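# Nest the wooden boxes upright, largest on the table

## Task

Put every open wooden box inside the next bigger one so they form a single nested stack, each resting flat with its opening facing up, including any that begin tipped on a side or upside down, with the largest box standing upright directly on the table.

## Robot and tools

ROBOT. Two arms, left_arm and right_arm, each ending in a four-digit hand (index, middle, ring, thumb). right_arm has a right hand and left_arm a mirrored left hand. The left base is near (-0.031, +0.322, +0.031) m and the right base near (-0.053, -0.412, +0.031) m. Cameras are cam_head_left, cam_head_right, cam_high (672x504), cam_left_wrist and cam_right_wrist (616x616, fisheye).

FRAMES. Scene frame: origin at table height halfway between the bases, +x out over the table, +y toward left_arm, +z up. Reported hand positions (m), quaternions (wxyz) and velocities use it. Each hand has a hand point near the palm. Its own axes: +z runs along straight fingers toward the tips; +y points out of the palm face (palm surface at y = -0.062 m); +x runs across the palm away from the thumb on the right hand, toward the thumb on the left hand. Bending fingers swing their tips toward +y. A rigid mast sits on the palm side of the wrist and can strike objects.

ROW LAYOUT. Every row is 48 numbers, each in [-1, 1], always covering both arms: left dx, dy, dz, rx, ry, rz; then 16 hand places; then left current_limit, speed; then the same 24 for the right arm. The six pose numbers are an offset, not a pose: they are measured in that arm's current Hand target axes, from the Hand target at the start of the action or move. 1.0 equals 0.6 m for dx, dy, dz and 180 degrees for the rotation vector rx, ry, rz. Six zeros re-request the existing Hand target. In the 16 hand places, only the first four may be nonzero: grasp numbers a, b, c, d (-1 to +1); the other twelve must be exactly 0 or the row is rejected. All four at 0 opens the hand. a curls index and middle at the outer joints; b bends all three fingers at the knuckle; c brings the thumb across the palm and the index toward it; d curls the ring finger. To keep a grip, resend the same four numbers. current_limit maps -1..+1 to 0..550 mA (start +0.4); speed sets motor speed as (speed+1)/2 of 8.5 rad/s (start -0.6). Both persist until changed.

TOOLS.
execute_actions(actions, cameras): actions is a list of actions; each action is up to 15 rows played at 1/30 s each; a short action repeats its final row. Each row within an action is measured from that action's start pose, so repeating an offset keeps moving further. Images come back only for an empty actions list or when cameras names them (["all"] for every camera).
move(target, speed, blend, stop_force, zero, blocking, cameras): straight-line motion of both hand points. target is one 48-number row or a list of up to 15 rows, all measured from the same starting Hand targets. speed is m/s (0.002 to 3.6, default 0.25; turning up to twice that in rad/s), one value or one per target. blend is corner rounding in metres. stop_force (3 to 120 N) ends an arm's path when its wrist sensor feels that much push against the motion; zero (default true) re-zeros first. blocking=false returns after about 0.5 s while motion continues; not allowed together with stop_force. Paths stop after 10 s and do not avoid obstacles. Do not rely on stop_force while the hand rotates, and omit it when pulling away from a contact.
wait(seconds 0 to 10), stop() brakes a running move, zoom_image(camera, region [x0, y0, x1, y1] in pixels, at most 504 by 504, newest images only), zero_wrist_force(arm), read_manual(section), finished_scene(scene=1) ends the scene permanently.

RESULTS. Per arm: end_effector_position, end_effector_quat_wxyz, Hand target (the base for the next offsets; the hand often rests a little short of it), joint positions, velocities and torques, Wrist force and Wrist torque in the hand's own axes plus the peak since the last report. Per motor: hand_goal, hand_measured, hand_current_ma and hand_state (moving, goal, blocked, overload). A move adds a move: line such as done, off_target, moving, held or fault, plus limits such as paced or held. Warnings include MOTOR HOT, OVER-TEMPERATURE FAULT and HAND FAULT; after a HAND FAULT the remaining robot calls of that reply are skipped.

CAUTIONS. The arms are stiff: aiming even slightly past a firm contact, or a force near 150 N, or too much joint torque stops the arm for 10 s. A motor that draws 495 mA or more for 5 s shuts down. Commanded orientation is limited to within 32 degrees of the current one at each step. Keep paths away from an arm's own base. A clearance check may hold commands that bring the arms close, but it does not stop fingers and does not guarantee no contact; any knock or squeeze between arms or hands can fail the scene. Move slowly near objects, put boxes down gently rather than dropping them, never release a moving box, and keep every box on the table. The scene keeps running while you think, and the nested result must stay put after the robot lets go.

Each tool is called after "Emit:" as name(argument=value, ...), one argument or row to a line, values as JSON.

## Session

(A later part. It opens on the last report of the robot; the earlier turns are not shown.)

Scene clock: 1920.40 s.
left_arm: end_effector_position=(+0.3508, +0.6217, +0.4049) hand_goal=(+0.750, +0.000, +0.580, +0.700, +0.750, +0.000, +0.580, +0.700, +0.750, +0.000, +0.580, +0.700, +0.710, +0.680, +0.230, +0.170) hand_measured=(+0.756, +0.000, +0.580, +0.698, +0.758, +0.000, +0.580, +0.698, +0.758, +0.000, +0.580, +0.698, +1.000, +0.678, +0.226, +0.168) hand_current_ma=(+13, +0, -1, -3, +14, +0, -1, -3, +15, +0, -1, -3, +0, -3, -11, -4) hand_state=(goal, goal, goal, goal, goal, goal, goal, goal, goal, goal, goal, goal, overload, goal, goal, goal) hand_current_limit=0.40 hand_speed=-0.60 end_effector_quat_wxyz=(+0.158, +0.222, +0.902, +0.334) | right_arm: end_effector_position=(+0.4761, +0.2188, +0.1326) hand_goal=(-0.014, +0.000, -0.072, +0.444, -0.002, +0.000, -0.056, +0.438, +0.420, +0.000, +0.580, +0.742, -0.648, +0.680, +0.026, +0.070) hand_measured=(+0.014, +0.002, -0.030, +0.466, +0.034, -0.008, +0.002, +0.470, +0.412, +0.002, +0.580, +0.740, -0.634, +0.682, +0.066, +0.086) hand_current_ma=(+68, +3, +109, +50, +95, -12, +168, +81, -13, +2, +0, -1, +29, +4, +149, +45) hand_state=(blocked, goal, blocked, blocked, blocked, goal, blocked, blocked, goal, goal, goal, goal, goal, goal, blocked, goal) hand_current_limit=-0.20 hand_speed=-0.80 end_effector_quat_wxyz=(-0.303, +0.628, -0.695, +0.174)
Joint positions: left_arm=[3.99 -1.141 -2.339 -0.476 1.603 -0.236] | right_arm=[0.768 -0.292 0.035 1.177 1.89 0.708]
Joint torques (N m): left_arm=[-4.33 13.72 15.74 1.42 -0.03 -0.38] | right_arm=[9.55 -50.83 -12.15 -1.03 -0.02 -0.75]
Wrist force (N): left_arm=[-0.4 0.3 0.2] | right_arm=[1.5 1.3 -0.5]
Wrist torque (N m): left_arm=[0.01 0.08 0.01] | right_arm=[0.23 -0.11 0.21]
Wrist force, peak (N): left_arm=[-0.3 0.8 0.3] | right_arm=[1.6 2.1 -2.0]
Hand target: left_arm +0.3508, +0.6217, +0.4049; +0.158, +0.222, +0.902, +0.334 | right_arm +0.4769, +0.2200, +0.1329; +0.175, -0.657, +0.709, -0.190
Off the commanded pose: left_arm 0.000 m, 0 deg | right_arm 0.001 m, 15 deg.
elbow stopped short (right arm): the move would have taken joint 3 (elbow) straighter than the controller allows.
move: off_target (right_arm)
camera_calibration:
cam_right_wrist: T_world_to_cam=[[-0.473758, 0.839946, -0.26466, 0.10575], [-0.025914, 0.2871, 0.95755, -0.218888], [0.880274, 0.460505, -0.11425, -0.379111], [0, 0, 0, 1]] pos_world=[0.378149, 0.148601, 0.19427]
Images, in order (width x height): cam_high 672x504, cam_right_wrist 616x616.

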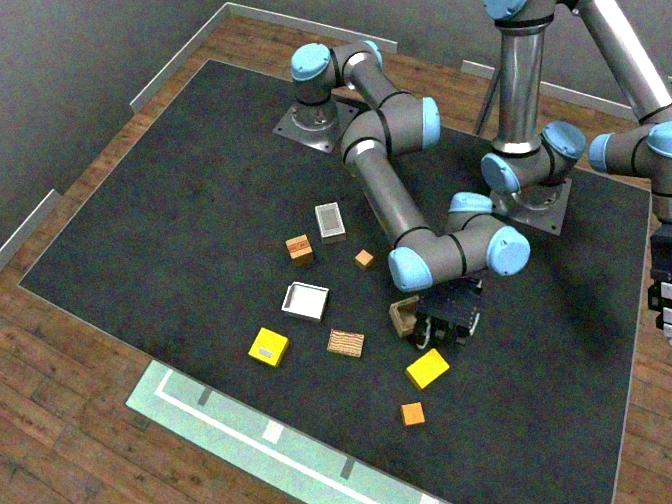

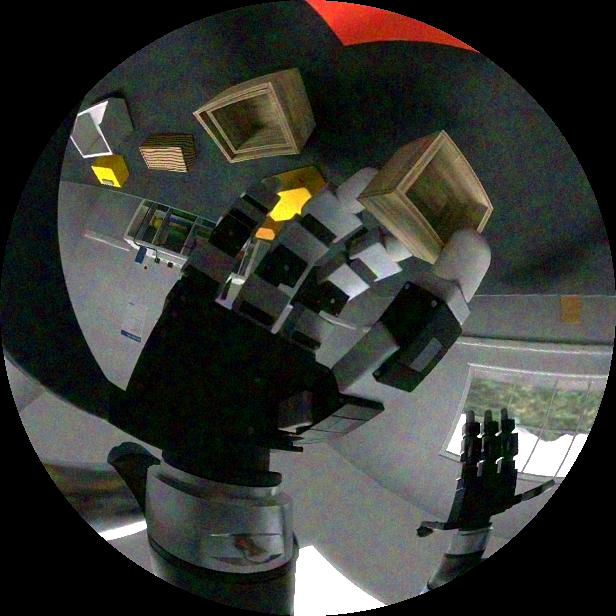

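Emit:
move(
  target=[
    [0,0,0,0,0,0,0,0,0,0,0,0,0,0,0,0,0,0,0,0,0,0,0.4,-0.6,0,-0.0248,-0.0434,0,0,0,0.35,0.44,0.82,0.5,0,0,0,0,0,0,0,0,0,0,0,0,-0.2,-0.8],
    [0,0,0,0,0,0,0,0,0,0,0,0,0,0,0,0,0,0,0,0,0,0,0.4,-0.6,0.3518,-0.051,-0.023,0,-0.1308,-0.2292,0.35,0.44,0.82,0.5,0,0,0,0,0,0,0,0,0,0,0,0,-0.2,-0.8],
  ],
  speed=[0.04, 0.15],
  blend=0.01,
  cameras=["cam_right_wrist","cam_high"],
)

Emit:
zoom_image(
  camera="cam_right_wrist",
  region=[330, 80, 540, 290],
)

Emit:
zoom_image(
  camera="cam_high",
  region=[330, 200, 470, 340],
)

Scene clock: 1957.37 s.
left_arm: end_effector_position=(+0.3508, +0.6217, +0.4049) hand_goal=(+0.750, +0.000, +0.580, +0.700, +0.750, +0.000, +0.580, +0.700, +0.750, +0.000, +0.580, +0.700, +0.710, +0.680, +0.230, +0.170) hand_measured=(+0.756, +0.000, +0.580, +0.698, +0.758, +0.000, +0.580, +0.698, +0.758, +0.000, +0.580, +0.698, +1.000, +0.678, +0.226, +0.168) hand_current_ma=(+13, +0, -1, -3, +14, +0, -1, -3, +15, +0, -1, -3, +0, -3, -11, -4) hand_state=(goal, goal, goal, goal, goal, goal, goal, goal, goal, goal, goal, goal, overload, goal, goal, goal) hand_current_limit=0.40 hand_speed=-0.60 end_effector_quat_wxyz=(+0.158, +0.222, +0.902, +0.334) | right_arm: end_effector_position=(+0.4804, +0.0080, +0.1603) hand_goal=(-0.046, +0.000, -0.104, +0.456, -0.008, +0.000, -0.068, +0.438, +0.106, +0.000, -0.220, +0.204, -0.648, +0.680, +0.026, +0.082) hand_measured=(+0.014, +0.002, -0.048, +0.468, +0.034, -0.008, -0.008, +0.470, +0.110, +0.002, -0.212, +0.208, -0.634, +0.682, +0.068, +0.098) hand_current_ma=(+188, +3, +164, +22, +117, -12, +173, +81, +7, +2, +13, +4, +29, +4, +154, +49) hand_state=(blocked, goal, blocked, goal, blocked, goal, blocked, blocked, goal, goal, goal, goal, goal, goal, blocked, goal) hand_current_limit=-0.20 hand_speed=-0.80 end_effector_quat_wxyz=(-0.236, +0.887, -0.384, +0.104)
Joint positions: left_arm=[3.99 -1.141 -2.339 -0.476 1.603 -0.236] | right_arm=[0.472 -0.707 0.758 1.023 1.41 -0.294]
Joint torques (N m): left_arm=[-4.88 13.61 15.87 1.27 0.11 -0.51] | right_arm=[6.09 -46.14 -18.03 3.81 0.03 -0.92]
Wrist force (N): left_arm=[-0.4 0.5 0.3] | right_arm=[0.5 1.0 -0.1]
Wrist torque (N m): left_arm=[0.03 0.07 0.01] | right_arm=[0.25 -0.07 0.14]
Wrist force, peak (N): left_arm=[-0.5 0.9 0.1] | right_arm=[1.4 1.5 -0.5]
Hand target: left_arm +0.3508, +0.6217, +0.4049; +0.158, +0.222, +0.902, +0.334 | right_arm +0.4803, +0.0081, +0.1603; -0.236, +0.887, -0.384, +0.104
Off the commanded pose: left_arm 0.000 m, 0 deg | right_arm 0.000 m, 0 deg.
elbow stopped short (right arm): the move would have taken joint 3 (elbow) straighter than the controller allows.
move: done
camera_calibration:
cam_right_wrist: T_world_to_cam=[[-0.92521, 0.166413, -0.341017, 0.526634], [-0.244113, 0.427004, 0.870676, -0.0671992], [0.290508, 0.888805, -0.354445, 0.0357255], [0, 0, 0, 1]] pos_world=[0.460465, -0.0906977, 0.250763]
Images, in order (width x height): cam_high 672x504, cam_right_wrist 616x616.

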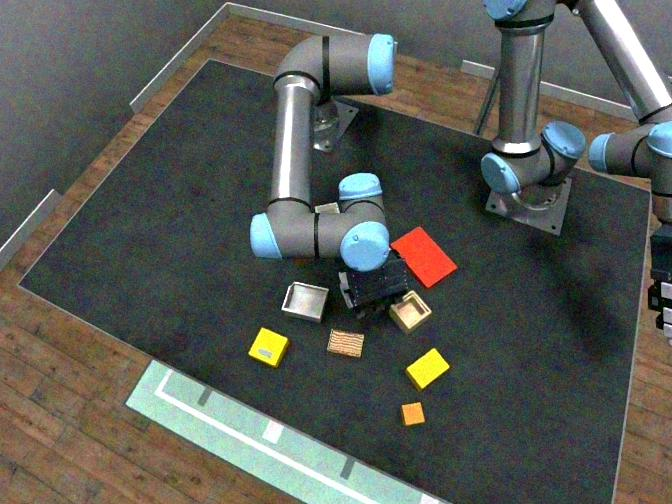

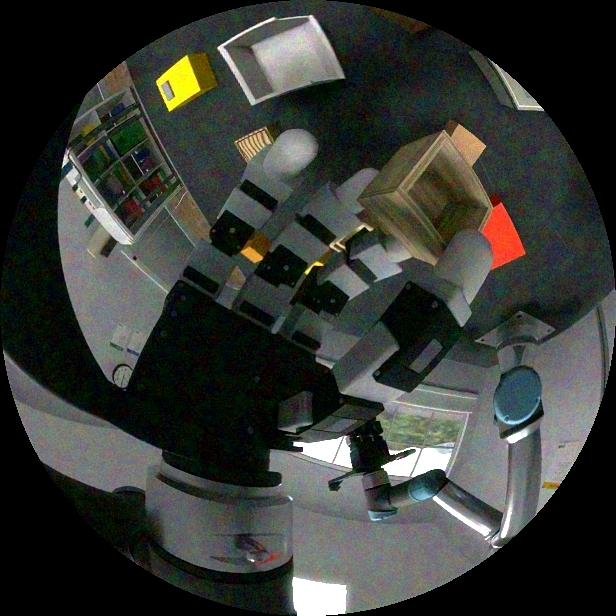

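Scaled by 2.400 from the camera's 616x616 image, which has a finer 880x880 frame.

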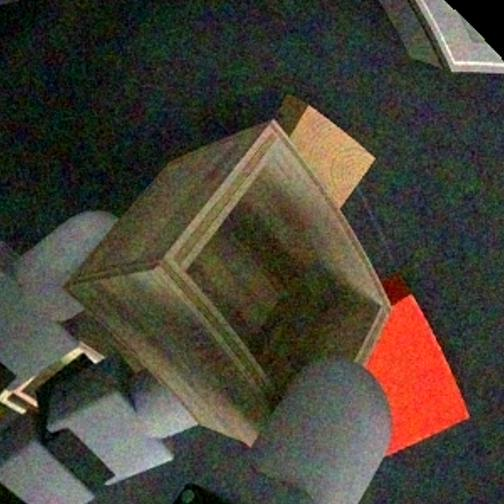

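Scaled by 3.600.

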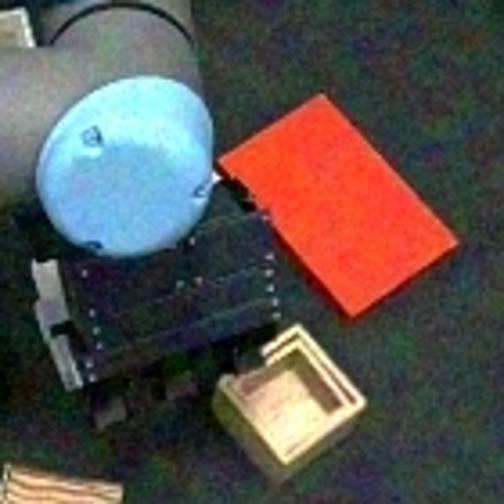

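Emit:
move(
  target=[0,0,0,0,0,0,0,0,0,0,0,0,0,0,0,0,0,0,0,0,0,0,0.4,-0.6,0,0.0729,0.1278,0,0.0314,-0.0179,0.35,0.44,0.82,0.5,0,0,0,0,0,0,0,0,0,0,0,0,-0.2,-0.8],
  speed=0.12,
  cameras=["cam_right_wrist","cam_head_left","cam_high"],
)

Emit:
zoom_image(
  camera="cam_right_wrist",
  region=[330, 80, 540, 290],
)

Emit:
zoom_image(
  camera="cam_head_left",
  region=[230, 200, 390, 320],
)

Scene clock: 2010.13 s.
left_arm: end_effector_position=(+0.3508, +0.6217, +0.4049) hand_goal=(+0.750, +0.000, +0.580, +0.700, +0.750, +0.000, +0.580, +0.700, +0.750, +0.000, +0.580, +0.700, +0.710, +0.680, +0.230, +0.170) hand_measured=(+0.756, +0.000, +0.580, +0.698, +0.758, +0.000, +0.580, +0.698, +0.758, +0.000, +0.580, +0.698, +1.000, +0.678, +0.226, +0.168) hand_current_ma=(+13, +0, -1, -3, +14, +0, -1, -3, +15, +0, -1, -3, +0, -3, -11, -4) hand_state=(goal, goal, goal, goal, goal, goal, goal, goal, goal, goal, goal, goal, overload, goal, goal, goal) hand_current_limit=0.40 hand_speed=-0.60 end_effector_quat_wxyz=(+0.158, +0.222, +0.902, +0.334) | right_arm: end_effector_position=(+0.4806, +0.0080, +0.0720) hand_goal=(-0.046, +0.000, -0.104, +0.456, -0.008, +0.000, -0.068, +0.438, +0.106, +0.000, -0.220, +0.204, -0.648, +0.680, +0.026, +0.082) hand_measured=(+0.012, +0.004, -0.048, +0.468, +0.034, -0.008, -0.010, +0.470, +0.110, +0.002, -0.212, +0.208, -0.634, +0.682, +0.068, +0.098) hand_current_ma=(+187, +3, +163, +23, +117, -12, +171, +80, +7, +2, +13, +4, +29, +4, +155, +50) hand_state=(blocked, goal, blocked, goal, blocked, goal, blocked, blocked, goal, goal, goal, goal, goal, goal, blocked, goal) hand_current_limit=-0.20 hand_speed=-0.80 end_effector_quat_wxyz=(-0.213, +0.891, -0.370, +0.154)
Joint positions: left_arm=[3.99 -1.141 -2.339 -0.476 1.603 -0.236] | right_arm=[0.514 -0.681 0.928 0.793 1.524 -0.311]
Joint torques (N m): left_arm=[-5.12 12.99 16.75 1.15 0.05 -0.54] | right_arm=[-10.99 -55.98 -18.12 0.22 -0.5 0.61]
Wrist force (N): left_arm=[-0.2 0.1 0.1] | right_arm=[0.1 0.9 0.1]
Wrist torque (N m): left_arm=[-0.01 0.05 0.03] | right_arm=[0.21 -0.07 0.27]
Wrist force, peak (N): left_arm=[-0.5 0.7 0.1] | right_arm=[2.7 -1.5 -1.5]
Hand target: left_arm +0.3508, +0.6217, +0.4049; +0.158, +0.222, +0.902, +0.334 | right_arm +0.4807, +0.0080, +0.0720; -0.213, +0.891, -0.370, +0.154
Off the commanded pose: left_arm 0.000 m, 0 deg | right_arm 0.000 m, 0 deg.
move: done
camera_calibration:
cam_right_wrist: T_world_to_cam=[[-0.895655, 0.134666, -0.423872, 0.488704], [-0.3091, 0.496779, 0.810967, 0.0446339], [0.31978, 0.857366, -0.403317, -0.00589233], [0, 0, 0, 1]] pos_world=[0.453391, -0.082933, 0.168575]
Images, in order (width x height): cam_head_left 672x504, cam_high 672x504, cam_right_wrist 616x616.

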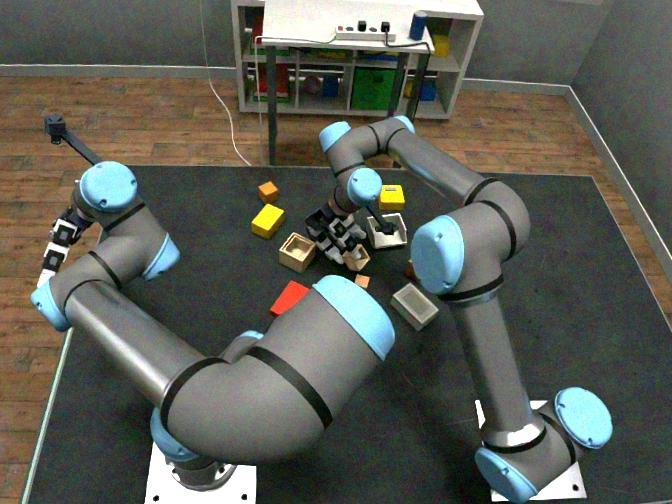

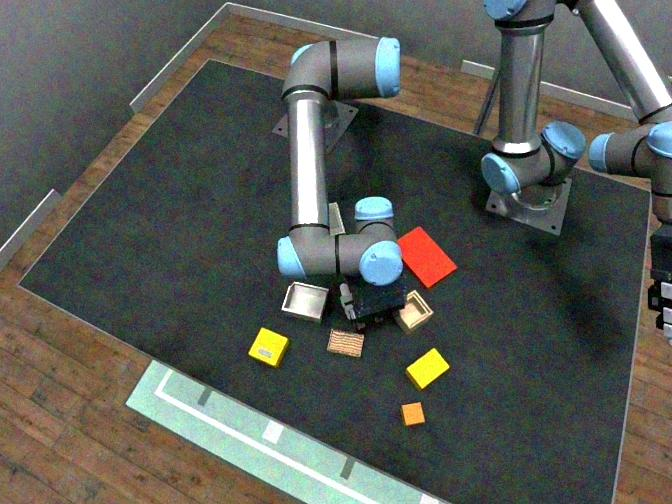

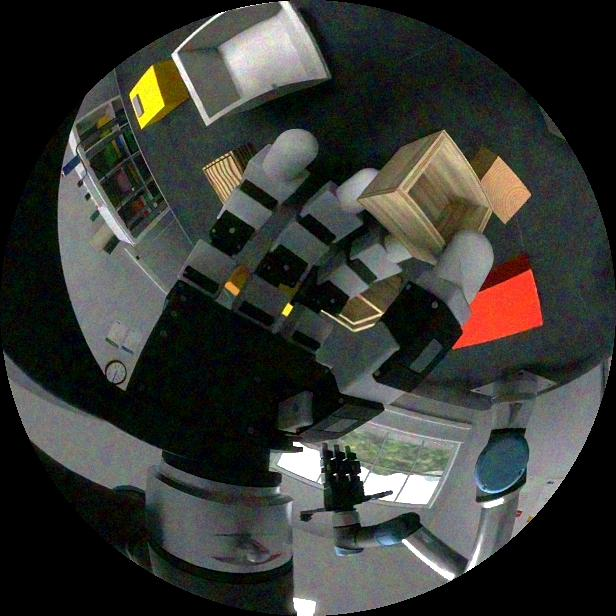

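Scaled by 2.400 from the camera's 616x616 image, which has a finer 880x880 frame.

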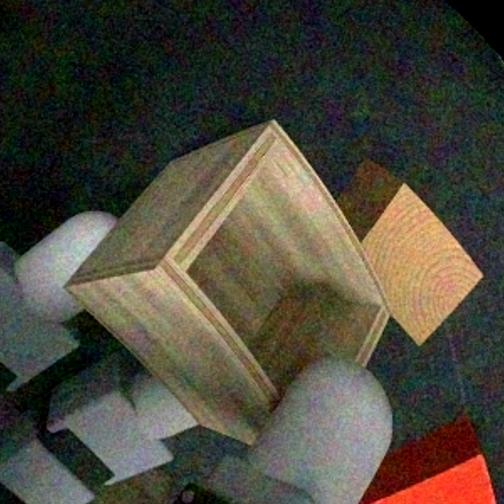

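Scaled by 3.150.

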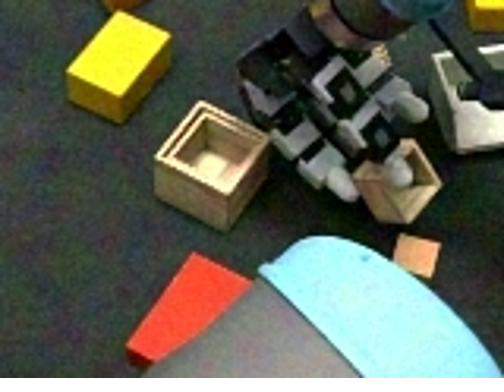

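Emit:
move(
  target=[0,0,0,0,0,0,0,0,0,0,0,0,0,0,0,0,0,0,0,0,0,0,0.4,-0.6,0.011,-0.0202,0.013,0,0,0,0.35,0.44,0.82,0.5,0,0,0,0,0,0,0,0,0,0,0,0,-0.2,-0.8],
  speed=0.1,
)

Emit:
move(
  target=[0,0,0,0,0,0,0,0,0,0,0,0,0,0,0,0,0,0,0,0,0,0,0.4,-0.6,-0.0053,0.0222,0.0388,0,0,0,0.35,0.44,0.82,0.5,0,0,0,0,0,0,0,0,0,0,0,0,-0.2,-0.8],
  speed=0.015,
  stop_force=3,
  cameras=["cam_right_wrist","cam_head_left"],
)

Emit:
zoom_image(
  camera="cam_right_wrist",
  region=[330, 80, 540, 290],
)

Emit:
zoom_image(
  camera="cam_head_left",
  region=[300, 200, 420, 290],
)

Scene clock: 2029.53 s.
left_arm: end_effector_position=(+0.3508, +0.6217, +0.4049) hand_goal=(+0.750, +0.000, +0.580, +0.700, +0.750, +0.000, +0.580, +0.700, +0.750, +0.000, +0.580, +0.700, +0.710, +0.680, +0.230, +0.170) hand_measured=(+0.756, +0.000, +0.580, +0.698, +0.758, +0.000, +0.580, +0.698, +0.758, +0.000, +0.580, +0.698, +1.000, +0.678, +0.226, +0.168) hand_current_ma=(+13, +0, -1, -3, +14, +0, -1, -3, +15, +0, -1, -3, +0, -3, -11, -4) hand_state=(goal, goal, goal, goal, goal, goal, goal, goal, goal, goal, goal, goal, overload, goal, goal, goal) hand_current_limit=0.40 hand_speed=-0.60 end_effector_quat_wxyz=(+0.158, +0.222, +0.902, +0.334) | right_arm: end_effector_position=(+0.4957, +0.0129, +0.0720) hand_goal=(-0.046, +0.000, -0.104, +0.456, -0.008, +0.000, -0.068, +0.438, +0.106, +0.000, -0.220, +0.204, -0.648, +0.680, +0.026, +0.082) hand_measured=(+0.012, +0.004, -0.048, +0.468, +0.034, -0.008, -0.010, +0.470, +0.110, +0.002, -0.212, +0.208, -0.634, +0.682, +0.068, +0.098) hand_current_ma=(+187, +3, +163, +23, +117, -12, +171, +80, +7, +2, +13, +4, +29, +4, +155, +50) hand_state=(blocked, goal, blocked, goal, blocked, goal, blocked, blocked, goal, goal, goal, goal, goal, goal, blocked, goal) hand_current_limit=-0.20 hand_speed=-0.80 end_effector_quat_wxyz=(-0.213, +0.891, -0.370, +0.154)
Joint positions: left_arm=[3.99 -1.141 -2.339 -0.476 1.603 -0.236] | right_arm=[0.51 -0.636 0.843 0.833 1.522 -0.314]
Joint torques (N m): left_arm=[-4.89 13.22 15.94 1.25 0.11 -0.48] | right_arm=[0.32 -56.97 -17.16 -0.64 -0.55 0.12]
Wrist force (N): left_arm=[-0.2 0.5 0.3] | right_arm=[0.0 0.8 -0.1]
Wrist torque (N m): left_arm=[0.03 0.05 0.04] | right_arm=[0.22 -0.05 0.27]
Wrist force, peak (N): left_arm=[-0.6 0.6 -0.1] | right_arm=[-0.3 1.4 -0.1]
Hand target: left_arm +0.3508, +0.6217, +0.4049; +0.158, +0.222, +0.902, +0.334 | right_arm +0.4957, +0.0130, +0.0720; -0.213, +0.891, -0.370, +0.154
Off the commanded pose: left_arm 0.000 m, 0 deg | right_arm 0.000 m, 0 deg.
move: done

Scene clock: 2030.97 s.
left_arm: end_effector_position=(+0.3508, +0.6217, +0.4049) hand_goal=(+0.750, +0.000, +0.580, +0.700, +0.750, +0.000, +0.580, +0.700, +0.750, +0.000, +0.580, +0.700, +0.710, +0.680, +0.230, +0.170) hand_measured=(+0.756, +0.000, +0.580, +0.698, +0.758, +0.000, +0.580, +0.698, +0.758, +0.000, +0.580, +0.698, +1.000, +0.678, +0.226, +0.168) hand_current_ma=(+13, +0, -1, -3, +14, +0, -1, -3, +15, +0, -1, -3, +0, -3, -11, -4) hand_state=(goal, goal, goal, goal, goal, goal, goal, goal, goal, goal, goal, goal, overload, goal, goal, goal) hand_current_limit=0.40 hand_speed=-0.60 end_effector_quat_wxyz=(+0.158, +0.222, +0.902, +0.334) | right_arm: end_effector_position=(+0.4957, +0.0130, +0.0662) hand_goal=(-0.046, +0.000, -0.104, +0.456, -0.008, +0.000, -0.068, +0.438, +0.106, +0.000, -0.220, +0.204, -0.648, +0.680, +0.026, +0.082) hand_measured=(+0.010, +0.004, -0.048, +0.470, +0.034, -0.008, -0.012, +0.470, +0.110, +0.002, -0.212, +0.208, -0.634, +0.682, +0.070, +0.100) hand_current_ma=(+172, +5, +163, +26, +117, -12, +160, +76, +7, +2, +13, +4, +29, +4, +168, +55) hand_state=(blocked, goal, blocked, goal, blocked, goal, blocked, blocked, goal, goal, goal, goal, goal, goal, blocked, goal) hand_current_limit=-0.20 hand_speed=-0.80 end_effector_quat_wxyz=(-0.213, +0.891, -0.370, +0.154)
Joint positions: left_arm=[3.99 -1.141 -2.339 -0.476 1.603 -0.236] | right_arm=[0.51 -0.632 0.851 0.821 1.522 -0.314]
Joint torques (N m): left_arm=[-4.98 12.89 15.77 1.49 0.24 -0.5] | right_arm=[1.32 -60.21 -25.91 2.74 0.15 0.09]
Wrist force (N): left_arm=[-0.1 0.3 0.1] | right_arm=[0.7 1.4 -0.7]
Wrist torque (N m): left_arm=[0.02 0.02 0.04] | right_arm=[0.27 -0.12 0.31]
Wrist force, peak (N): left_arm=[-0.5 0.7 0.2] | right_arm=[2.2 -0.6 -5.7]
Hand target: left_arm +0.3508, +0.6217, +0.4049; +0.158, +0.222, +0.902, +0.334 | right_arm +0.4957, +0.0130, +0.0662; -0.213, +0.891, -0.370, +0.154 (not the last commanded pose)
Off the commanded pose: left_arm 0.000 m, 0 deg | right_arm 0.021 m, 0 deg.
move: contact (right_arm)
camera_calibration:
cam_right_wrist: T_world_to_cam=[[-0.895556, 0.134809, -0.424036, 0.499191], [-0.30919, 0.496773, 0.810937, 0.0516483], [0.319971, 0.857347, -0.403206, -0.0174031], [0, 0, 0, 1]] pos_world=[0.468591, -0.0780327, 0.162774]
Images, in order (width x height): cam_head_left 672x504, cam_right_wrist 616x616.

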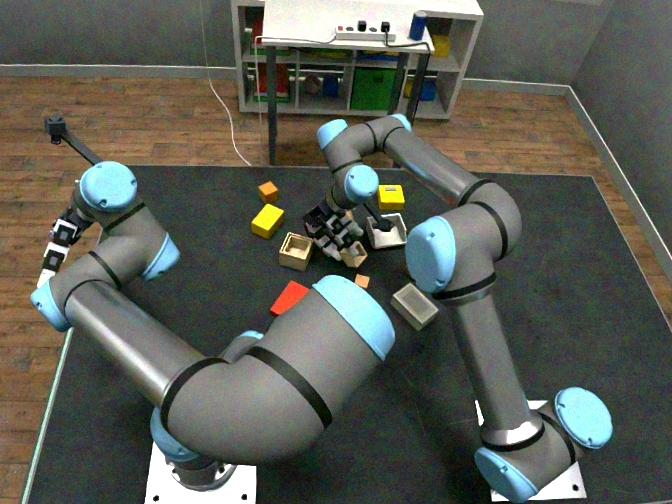

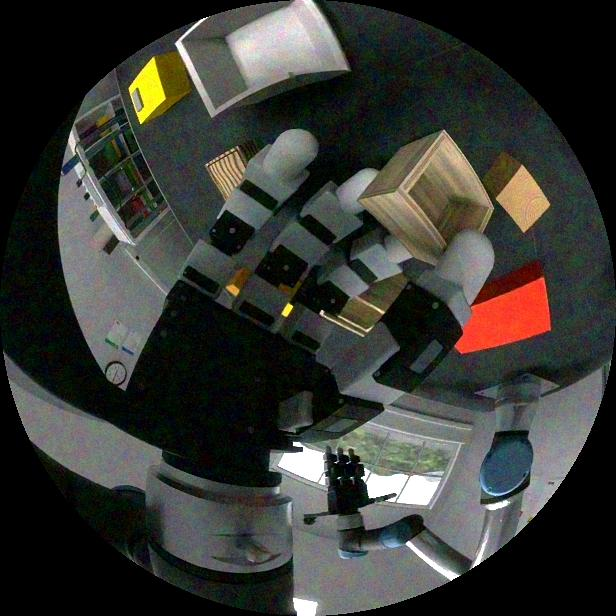

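Scaled by 2.400 from the camera's 616x616 image, which has a finer 880x880 frame.

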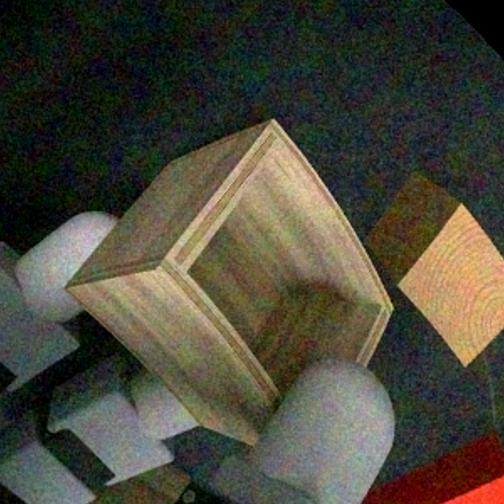

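Scaled by 4.200.

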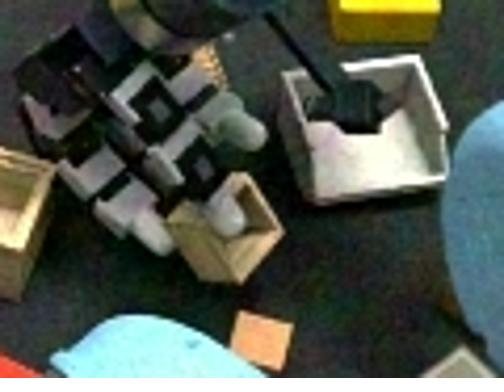

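Emit:
zoom_image(
  camera="cam_head_left",
  region=[330, 230, 380, 270],
)

Emit:
zoom_image(
  camera="cam_right_wrist",
  region=[350, 120, 500, 270],
)

Scaled by 10.080.

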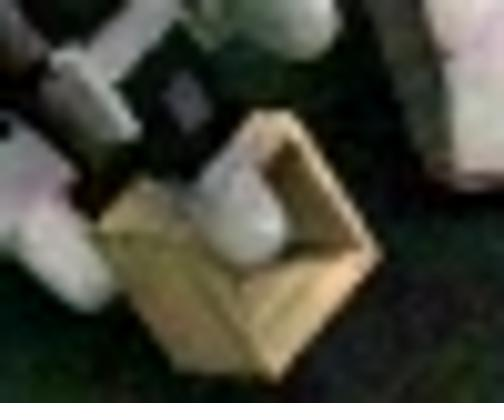

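Scaled by 3.360 from the camera's 616x616 image, which has a finer 880x880 frame.

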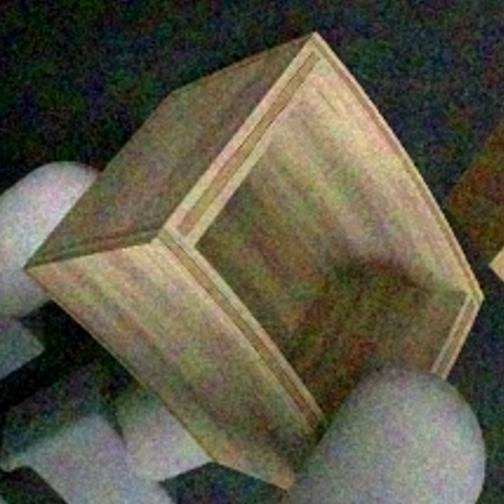

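Emit:
move(
  target=[
    [0,0,0,0,0,0,0,0,0,0,0,0,0,0,0,0,0,0,0,0,0,0,0.4,-0.6,0.0123,-0.009,-0.0512,0,0,0,0.35,0.44,0.82,0.5,0,0,0,0,0,0,0,0,0,0,0,0,-0.2,-0.8],
    [0,0,0,0,0,0,0,0,0,0,0,0,0,0,0,0,0,0,0,0,0,0,0.4,-0.6,0.0268,-0.0118,-0.084,0.1773,0.1899,0.2151,0.35,0.44,0.82,0.5,0,0,0,0,0,0,0,0,0,0,0,0,-0.2,-0.8],
  ],
  speed=[0.06, 0.2],
  blend=0.01,
  cameras=["cam_right_wrist","cam_head_left","cam_high"],
)

Emit:
zoom_image(
  camera="cam_right_wrist",
  region=[330, 80, 540, 290],
)

Emit:
zoom_image(
  camera="cam_high",
  region=[330, 230, 450, 350],
)

Scene clock: 2153.23 s.
left_arm: end_effector_position=(+0.3508, +0.6217, +0.4049) hand_goal=(+0.750, +0.000, +0.580, +0.700, +0.750, +0.000, +0.580, +0.700, +0.750, +0.000, +0.580, +0.700, +0.710, +0.680, +0.230, +0.170) hand_measured=(+0.756, +0.000, +0.580, +0.698, +0.758, +0.000, +0.580, +0.698, +0.758, +0.000, +0.580, +0.698, +1.000, +0.678, +0.226, +0.168) hand_current_ma=(+13, +0, -1, -3, +14, +0, -1, -3, +15, +0, -1, -3, +0, -3, -11, -4) hand_state=(goal, goal, goal, goal, goal, goal, goal, goal, goal, goal, goal, goal, overload, goal, goal, goal) hand_current_limit=0.40 hand_speed=-0.60 end_effector_quat_wxyz=(+0.158, +0.222, +0.902, +0.334) | right_arm: end_effector_position=(+0.4890, -0.0075, +0.1150) hand_goal=(-0.046, +0.000, -0.104, +0.456, -0.008, +0.000, -0.068, +0.438, +0.106, +0.000, -0.220, +0.204, -0.648, +0.680, +0.026, +0.082) hand_measured=(+0.010, +0.004, -0.048, +0.470, +0.034, -0.008, -0.012, +0.470, +0.106, +0.002, -0.214, +0.208, -0.634, +0.682, +0.070, +0.100) hand_current_ma=(+172, +4, +163, +26, +117, -12, +159, +76, +0, +2, +9, +4, +29, +4, +169, +55) hand_state=(blocked, goal, blocked, goal, blocked, goal, blocked, blocked, goal, goal, goal, goal, goal, goal, blocked, goal) hand_current_limit=-0.20 hand_speed=-0.80 end_effector_quat_wxyz=(-0.365, +0.549, -0.626, +0.416)
Joint positions: left_arm=[3.99 -1.141 -2.339 -0.476 1.603 -0.236] | right_arm=[0.648 -1.004 1.487 0.028 2.228 0.331]
Joint torques (N m): left_arm=[-5.56 13.36 16.41 1.38 0.05 -0.5] | right_arm=[-9.8 -33.55 -25.57 0.62 2.27 0.51]
Wrist force (N): left_arm=[-0.5 0.3 0.1] | right_arm=[1.1 1.5 -1.3]
Wrist torque (N m): left_arm=[0.01 0.09 0.00] | right_arm=[0.18 -0.01 0.41]
Wrist force, peak (N): left_arm=[-0.4 0.7 0.3] | right_arm=[1.2 2.0 -1.7]
Hand target: left_arm +0.3508, +0.6217, +0.4049; +0.158, +0.222, +0.902, +0.334 | right_arm +0.4891, -0.0076, +0.1150; +0.365, -0.549, +0.626, -0.416
Off the commanded pose: left_arm 0.000 m, 0 deg | right_arm 0.000 m, 0 deg.
move: done
camera_calibration:
cam_right_wrist: T_world_to_cam=[[-0.140887, 0.780237, -0.60941, 0.173682], [-0.373436, 0.5282, 0.762595, 0.0574461], [0.916895, 0.335015, 0.216953, -0.345095], [0, 0, 0, 1]] pos_world=[0.362338, -0.0502436, 0.136905]
Images, in order (width x height): cam_head_left 672x504, cam_high 672x504, cam_right_wrist 616x616.

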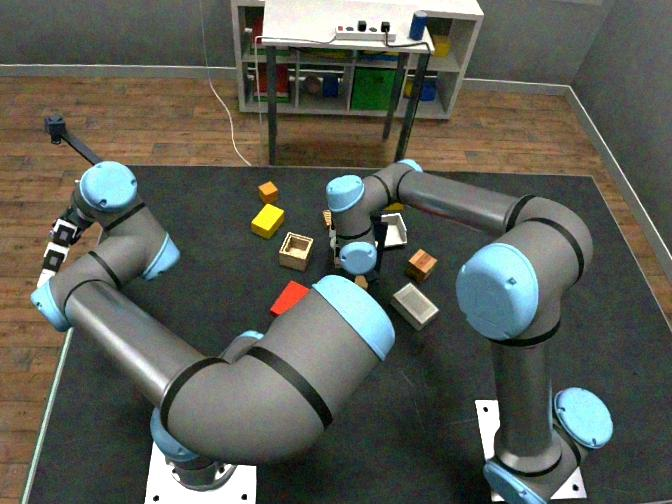

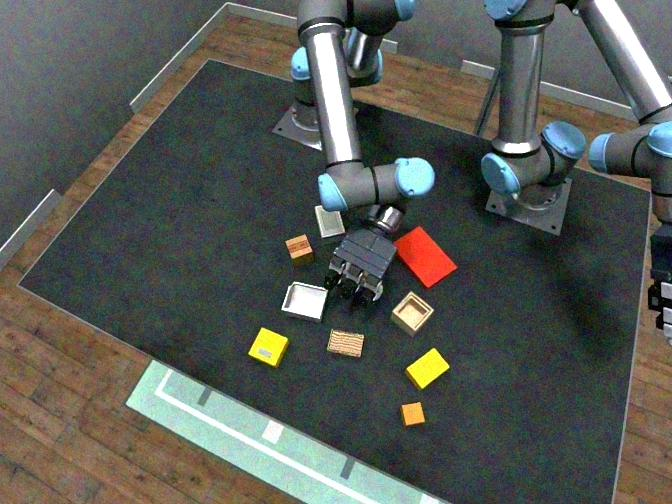

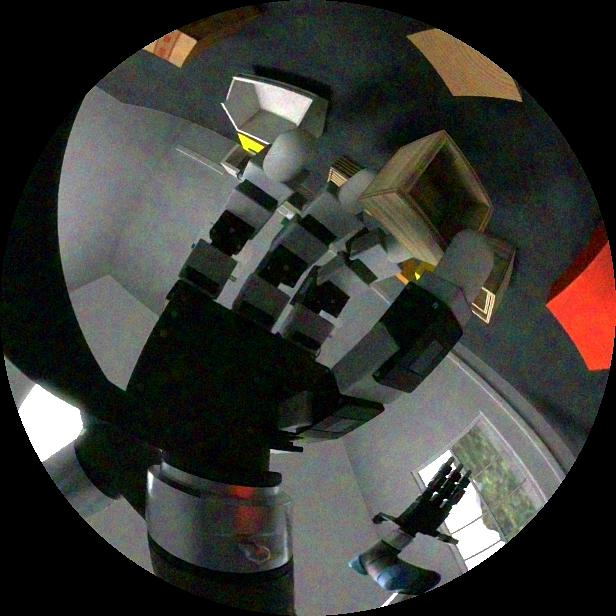

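Scaled by 2.400 from the camera's 616x616 image, which has a finer 880x880 frame.

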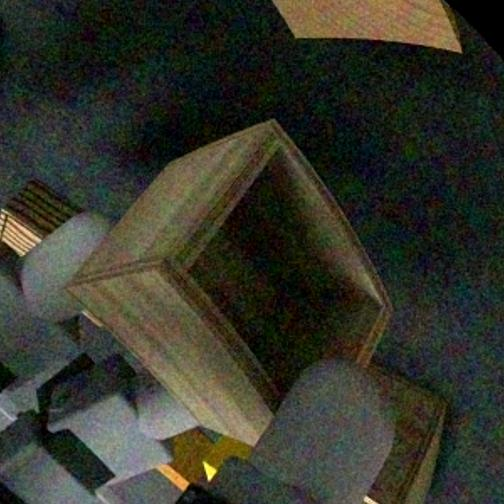

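Scaled by 4.200.

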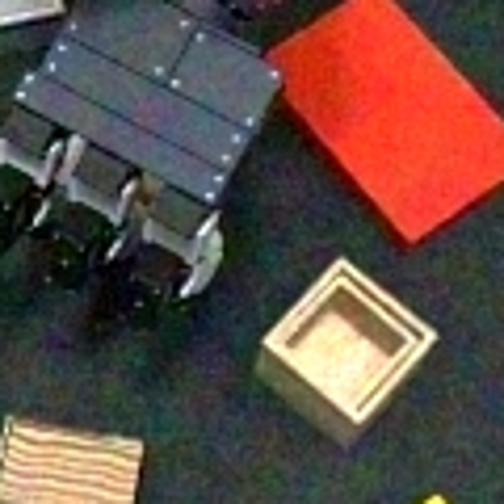

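Emit:
move(
  target=[0,0,0,0,0,0,0,0,0,0,0,0,0,0,0,0,0,0,0,0,0,0,0.4,-0.6,0,0.0569,0.0239,0,0,0,0.35,0.44,0.82,0.5,0,0,0,0,0,0,0,0,0,0,0,0,-0.2,-0.8],
  speed=0.1,
)

Emit:
move(
  target=[0,0,0,0,0,0,0,0,0,0,0,0,0,0,0,0,0,0,0,0,0,0,0.4,-0.6,0,0.0338,0.0142,0,0,0,0.35,0.44,0.82,0.5,0,0,0,0,0,0,0,0,0,0,0,0,-0.2,-0.8],
  speed=0.015,
  stop_force=3,
  cameras=["cam_right_wrist"],
)

Emit:
zoom_image(
  camera="cam_right_wrist",
  region=[330, 80, 540, 290],
)

Scene clock: 2161.17 s.
left_arm: end_effector_position=(+0.3508, +0.6217, +0.4049) hand_goal=(+0.750, +0.000, +0.580, +0.700, +0.750, +0.000, +0.580, +0.700, +0.750, +0.000, +0.580, +0.700, +0.710, +0.680, +0.230, +0.170) hand_measured=(+0.756, +0.000, +0.580, +0.698, +0.758, +0.000, +0.580, +0.698, +0.758, +0.000, +0.580, +0.698, +1.000, +0.678, +0.226, +0.168) hand_current_ma=(+13, +0, -1, -3, +14, +0, -1, -3, +15, +0, -1, -3, +0, -3, -11, -4) hand_state=(goal, goal, goal, goal, goal, goal, goal, goal, goal, goal, goal, goal, overload, goal, goal, goal) hand_current_limit=0.40 hand_speed=-0.60 end_effector_quat_wxyz=(+0.158, +0.222, +0.902, +0.334) | right_arm: end_effector_position=(+0.4890, -0.0076, +0.0779) hand_goal=(-0.046, +0.000, -0.104, +0.456, -0.008, +0.000, -0.068, +0.438, +0.106, +0.000, -0.220, +0.204, -0.648, +0.680, +0.026, +0.082) hand_measured=(+0.010, +0.004, -0.048, +0.470, +0.034, -0.008, -0.012, +0.470, +0.106, +0.002, -0.214, +0.208, -0.634, +0.682, +0.070, +0.100) hand_current_ma=(+172, +4, +162, +26, +117, -12, +159, +76, +0, +2, +9, +4, +29, +4, +169, +55) hand_state=(blocked, goal, blocked, goal, blocked, goal, blocked, blocked, goal, goal, goal, goal, goal, goal, blocked, goal) hand_current_limit=-0.20 hand_speed=-0.80 end_effector_quat_wxyz=(-0.365, +0.549, -0.626, +0.416)
Joint positions: left_arm=[3.99 -1.141 -2.339 -0.476 1.603 -0.236] | right_arm=[0.648 -0.96 1.522 -0.051 2.228 0.331]
Joint torques (N m): left_arm=[-5.62 13.13 16.61 1.45 -0.03 -0.6] | right_arm=[-2.33 -44.1 -24.33 1.06 2.23 -0.53]
Wrist force (N): left_arm=[-0.1 0.3 0.0] | right_arm=[1.1 1.4 -1.2]
Wrist torque (N m): left_arm=[0.02 0.03 0.05] | right_arm=[0.15 -0.02 0.42]
Wrist force, peak (N): left_arm=[-0.7 0.4 -0.1] | right_arm=[1.0 2.8 -1.1]
Hand target: left_arm +0.3508, +0.6217, +0.4049; +0.158, +0.222, +0.902, +0.334 | right_arm +0.4891, -0.0076, +0.0780; +0.365, -0.549, +0.626, -0.416
Off the commanded pose: left_arm 0.000 m, 0 deg | right_arm 0.000 m, 0 deg.
move: done

Scene clock: 2162.83 s.
left_arm: end_effector_position=(+0.3508, +0.6217, +0.4049) hand_goal=(+0.750, +0.000, +0.580, +0.700, +0.750, +0.000, +0.580, +0.700, +0.750, +0.000, +0.580, +0.700, +0.710, +0.680, +0.230, +0.170) hand_measured=(+0.756, +0.000, +0.580, +0.698, +0.758, +0.000, +0.580, +0.698, +0.758, +0.000, +0.580, +0.698, +1.000, +0.678, +0.226, +0.168) hand_current_ma=(+13, +0, -1, -3, +14, +0, -1, -3, +15, +0, -1, -3, +0, -3, -11, -4) hand_state=(goal, goal, goal, goal, goal, goal, goal, goal, goal, goal, goal, goal, overload, goal, goal, goal) hand_current_limit=0.40 hand_speed=-0.60 end_effector_quat_wxyz=(+0.158, +0.222, +0.902, +0.334) | right_arm: end_effector_position=(+0.4891, -0.0076, +0.0686) hand_goal=(-0.046, +0.000, -0.104, +0.456, -0.008, +0.000, -0.068, +0.438, +0.106, +0.000, -0.220, +0.204, -0.648, +0.680, +0.026, +0.082) hand_measured=(+0.010, +0.000, -0.062, +0.470, +0.034, -0.008, -0.022, +0.462, +0.106, +0.002, -0.214, +0.208, -0.636, +0.682, +0.078, +0.102) hand_current_ma=(+172, +0, +108, +26, +117, -12, +124, +56, +0, +2, +9, +4, +23, +4, +209, +65) hand_state=(blocked, goal, blocked, goal, blocked, goal, blocked, blocked, goal, goal, goal, goal, goal, goal, blocked, blocked) hand_current_limit=-0.20 hand_speed=-0.80 end_effector_quat_wxyz=(-0.365, +0.549, -0.626, +0.416)
Joint positions: left_arm=[3.99 -1.141 -2.339 -0.476 1.603 -0.236] | right_arm=[0.648 -0.948 1.53 -0.07 2.228 0.331]
Joint torques (N m): left_arm=[-5.32 12.83 15.72 1.23 0.29 -0.38] | right_arm=[1.92 -49.01 -25.61 1.15 1.52 -0.15]
Wrist force (N): left_arm=[-0.3 0.2 0.0] | right_arm=[0.9 1.6 -1.2]
Wrist torque (N m): left_arm=[0.00 0.05 0.02] | right_arm=[0.18 0.03 0.40]
Wrist force, peak (N): left_arm=[-0.3 0.8 0.1] | right_arm=[1.8 -1.9 -2.6]
Hand target: left_arm +0.3508, +0.6217, +0.4049; +0.158, +0.222, +0.902, +0.334 | right_arm +0.4891, -0.0076, +0.0686; +0.365, -0.549, +0.626, -0.416 (not the last commanded pose)
Off the commanded pose: left_arm 0.000 m, 0 deg | right_arm 0.013 m, 0 deg.
move: contact (right_arm)
camera_calibration:
cam_right_wrist: T_world_to_cam=[[-0.140451, 0.780351, -0.609366, 0.145263], [-0.373359, 0.528285, 0.762573, 0.0928461], [0.916993, 0.334616, 0.217153, -0.335195], [0, 0, 0, 1]] pos_world=[0.362439, -0.0502435, 0.0905049]
Images, in order (width x height): cam_right_wrist 616x616.

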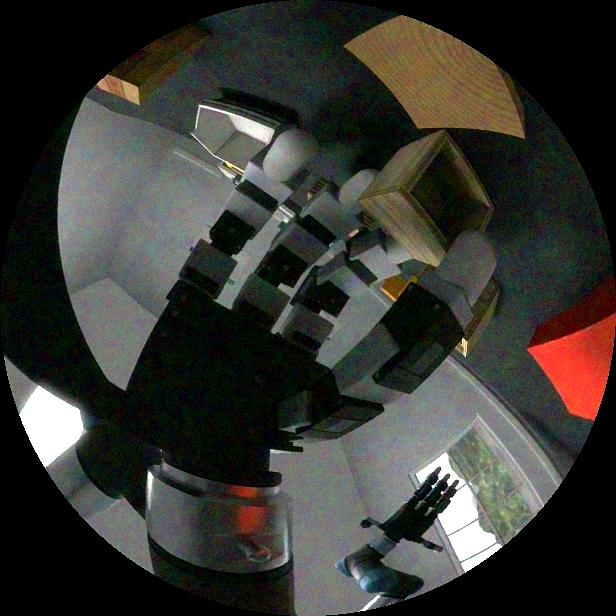

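Scaled by 2.400 from the camera's 616x616 image, which has a finer 880x880 frame.

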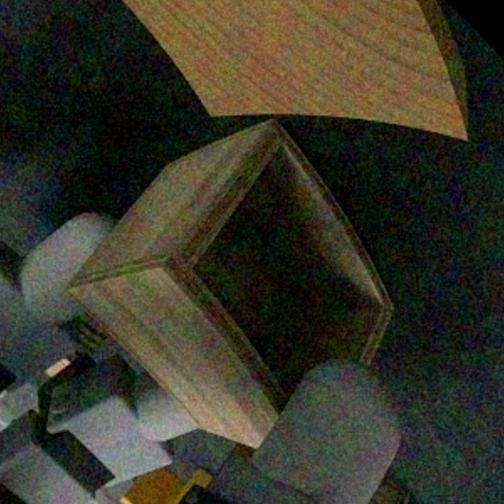

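Emit:
move(
  target=[0,0,0,0,0,0,0,0,0,0,0,0,0,0,0,0,0,0,0,0,0,0,0.4,-0.6,0,0,0,0,0,0,0,0.22,0.82,0.5,0,0,0,0,0,0,0,0,0,0,0,0,-0.2,-0.85],
  speed=0.05,
  cameras=["cam_right_wrist"],
)

Emit:
zoom_image(
  camera="cam_right_wrist",
  region=[350, 100, 530, 280],
)

Scene clock: 2171.33 s.
left_arm: end_effector_position=(+0.3508, +0.6217, +0.4049) hand_goal=(+0.750, +0.000, +0.580, +0.700, +0.750, +0.000, +0.580, +0.700, +0.750, +0.000, +0.580, +0.700, +0.710, +0.680, +0.230, +0.170) hand_measured=(+0.756, +0.000, +0.580, +0.698, +0.758, +0.000, +0.580, +0.698, +0.758, +0.000, +0.580, +0.698, +1.000, +0.678, +0.226, +0.168) hand_current_ma=(+13, +0, -1, -3, +14, +0, -1, -3, +15, +0, -1, -3, +0, -3, -11, -4) hand_state=(goal, goal, goal, goal, goal, goal, goal, goal, goal, goal, goal, goal, overload, goal, goal, goal) hand_current_limit=0.40 hand_speed=-0.60 end_effector_quat_wxyz=(+0.158, +0.222, +0.902, +0.334) | right_arm: end_effector_position=(+0.4891, -0.0076, +0.0686) hand_goal=(+0.216, +0.000, +0.146, +0.744, +0.466, +0.000, +0.536, +0.946, +0.400, +0.000, -0.220, +0.194, -0.684, +0.680, +0.026, +0.092) hand_measured=(+0.206, +0.000, +0.144, +0.742, +0.450, -0.004, +0.530, +0.942, +0.386, +0.002, -0.216, +0.198, -0.678, +0.682, +0.030, +0.094) hand_current_ma=(-19, +0, -3, -3, -36, -3, -10, -4, -29, +2, +6, +4, +8, +4, +7, +5) hand_state=(goal, goal, goal, goal, goal, goal, goal, goal, goal, goal, goal, goal, goal, goal, goal, goal) hand_current_limit=-0.20 hand_speed=-0.85 end_effector_quat_wxyz=(-0.365, +0.549, -0.626, +0.416)
Joint positions: left_arm=[3.99 -1.141 -2.339 -0.476 1.603 -0.236] | right_arm=[0.648 -0.948 1.53 -0.07 2.228 0.331]
Joint torques (N m): left_arm=[-6.95 13.77 16.32 1.16 0.29 -0.66] | right_arm=[-4.66 -46.64 -22.56 -1.26 1.31 -0.18]
Wrist force (N): left_arm=[-0.4 0.3 0.5] | right_arm=[1.1 1.4 -1.4]
Wrist torque (N m): left_arm=[-0.02 0.08 0.02] | right_arm=[0.09 -0.01 0.42]
Wrist force, peak (N): left_arm=[-0.7 0.6 0.1] | right_arm=[1.2 1.8 -1.5]
Hand target: left_arm +0.3508, +0.6217, +0.4049; +0.158, +0.222, +0.902, +0.334 | right_arm +0.4891, -0.0076, +0.0686; +0.365, -0.549, +0.626, -0.416
Off the commanded pose: left_arm 0.000 m, 0 deg | right_arm 0.000 m, 0 deg.
move: done
camera_calibration:
cam_right_wrist: T_world_to_cam=[[-0.140451, 0.780351, -0.609366, 0.145263], [-0.373359, 0.528285, 0.762573, 0.0928461], [0.916993, 0.334616, 0.217153, -0.335195], [0, 0, 0, 1]] pos_world=[0.362439, -0.0502435, 0.0905049]
Images, in order (width x height): cam_right_wrist 616x616.

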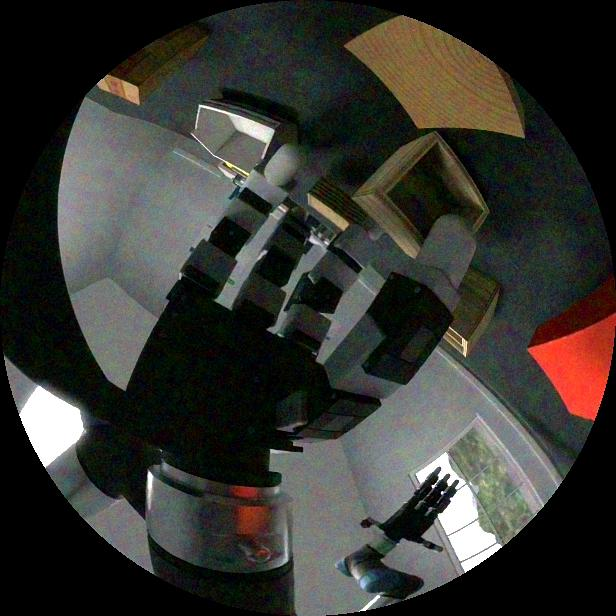

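Scaled by 2.800 from the camera's 616x616 image, which has a finer 880x880 frame.

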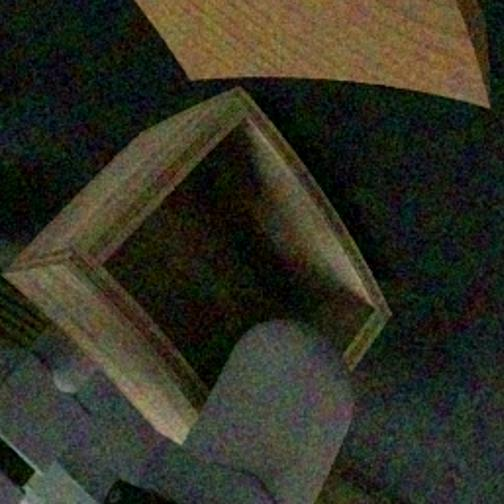

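Emit:
move(
  target=[
    [0,0,0,0,0,0,0,0,0,0,0,0,0,0,0,0,0,0,0,0,0,0,0.4,-0.6,0,-0.0691,-0.0291,0,0,0,0,0.22,0.82,0.5,0,0,0,0,0,0,0,0,0,0,0,0,0.2,-0.7],
    [0,0,0,0,0,0,0,0,0,0,0,0,0,0,0,0,0,0,0,0,0,0,0.4,-0.6,-0.0048,-0.0795,-0.0538,0.0598,-0.0632,-0.0198,0.25,0.2,0.82,0.5,0,0,0,0,0,0,0,0,0,0,0,0,0.2,-0.7],
  ],
  speed=0.12,
  blend=0.01,
  cameras=["cam_right_wrist"],
)

Emit:
zoom_image(
  camera="cam_right_wrist",
  region=[340, 80, 540, 280],
)

Scene clock: 2203.47 s.
left_arm: end_effector_position=(+0.3508, +0.6217, +0.4049) hand_goal=(+0.750, +0.000, +0.580, +0.700, +0.750, +0.000, +0.580, +0.700, +0.750, +0.000, +0.580, +0.700, +0.710, +0.680, +0.230, +0.170) hand_measured=(+0.756, +0.000, +0.580, +0.698, +0.758, +0.000, +0.580, +0.698, +0.758, +0.000, +0.580, +0.698, +1.000, +0.678, +0.226, +0.168) hand_current_ma=(+13, +0, -1, -3, +14, +0, -1, -3, +15, +0, -1, -3, +0, -3, -11, -4) hand_state=(goal, goal, goal, goal, goal, goal, goal, goal, goal, goal, goal, goal, overload, goal, goal, goal) hand_current_limit=0.40 hand_speed=-0.60 end_effector_quat_wxyz=(+0.158, +0.222, +0.902, +0.334) | right_arm: end_effector_position=(+0.4783, -0.0033, +0.1251) hand_goal=(+0.268, +0.000, -0.086, +0.502, +0.438, +0.000, +0.140, +0.584, +0.456, +0.000, -0.220, +0.166, -0.658, +0.680, +0.026, +0.050) hand_measured=(+0.256, +0.000, -0.084, +0.504, +0.432, -0.004, +0.142, +0.586, +0.438, +0.002, -0.216, +0.170, -0.660, +0.682, +0.028, +0.052) hand_current_ma=(-26, +0, +3, +3, -10, -3, +1, +3, -40, +2, +4, +4, -2, +3, +3, +4) hand_state=(goal, goal, goal, goal, goal, goal, goal, goal, goal, goal, goal, goal, goal, goal, goal, goal) hand_current_limit=0.20 hand_speed=-0.70 end_effector_quat_wxyz=(-0.462, +0.570, -0.528, +0.427)
Joint positions: left_arm=[3.99 -1.141 -2.339 -0.476 1.603 -0.236] | right_arm=[0.628 -1.138 1.752 -0.377 2.056 0.113]
Joint torques (N m): left_arm=[-6.08 12.7 15.88 1.29 0.13 -0.89] | right_arm=[8.84 -28.39 -9.67 -2.94 -1.34 -0.82]
Wrist force (N): left_arm=[-0.3 0.4 0.4] | right_arm=[1.3 1.3 -2.1]
Wrist torque (N m): left_arm=[0.00 0.06 0.02] | right_arm=[0.10 0.01 0.30]
Wrist force, peak (N): left_arm=[-0.4 0.8 0.1] | right_arm=[1.2 2.9 -0.8]
Hand target: left_arm +0.3508, +0.6217, +0.4049; +0.158, +0.222, +0.902, +0.334 | right_arm +0.4783, -0.0033, +0.1251; -0.462, +0.570, -0.528, +0.427
Off the commanded pose: left_arm 0.000 m, 0 deg | right_arm 0.000 m, 0 deg.
move: done
camera_calibration:
cam_right_wrist: T_world_to_cam=[[-0.180076, 0.743695, -0.643809, 0.197989], [-0.60908, 0.429637, 0.666658, 0.167864], [0.772395, 0.51218, 0.375602, -0.28904], [0, 0, 0, 1]] pos_world=[0.361149, -0.0713238, 0.124123]
Images, in order (width x height): cam_right_wrist 616x616.

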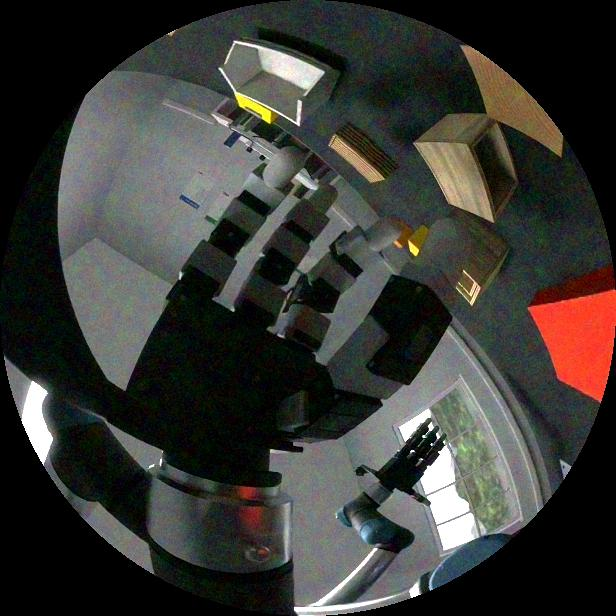

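Scaled by 2.520 from the camera's 616x616 image, which has a finer 880x880 frame.

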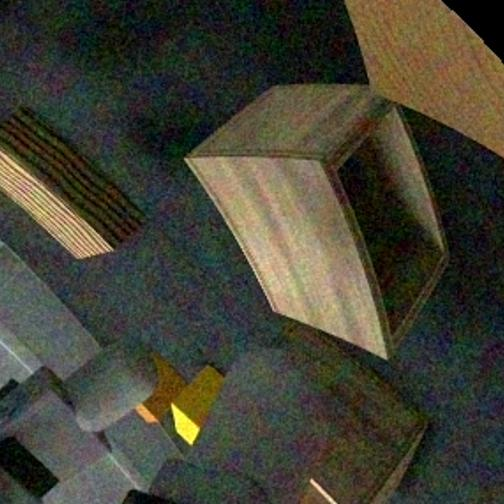

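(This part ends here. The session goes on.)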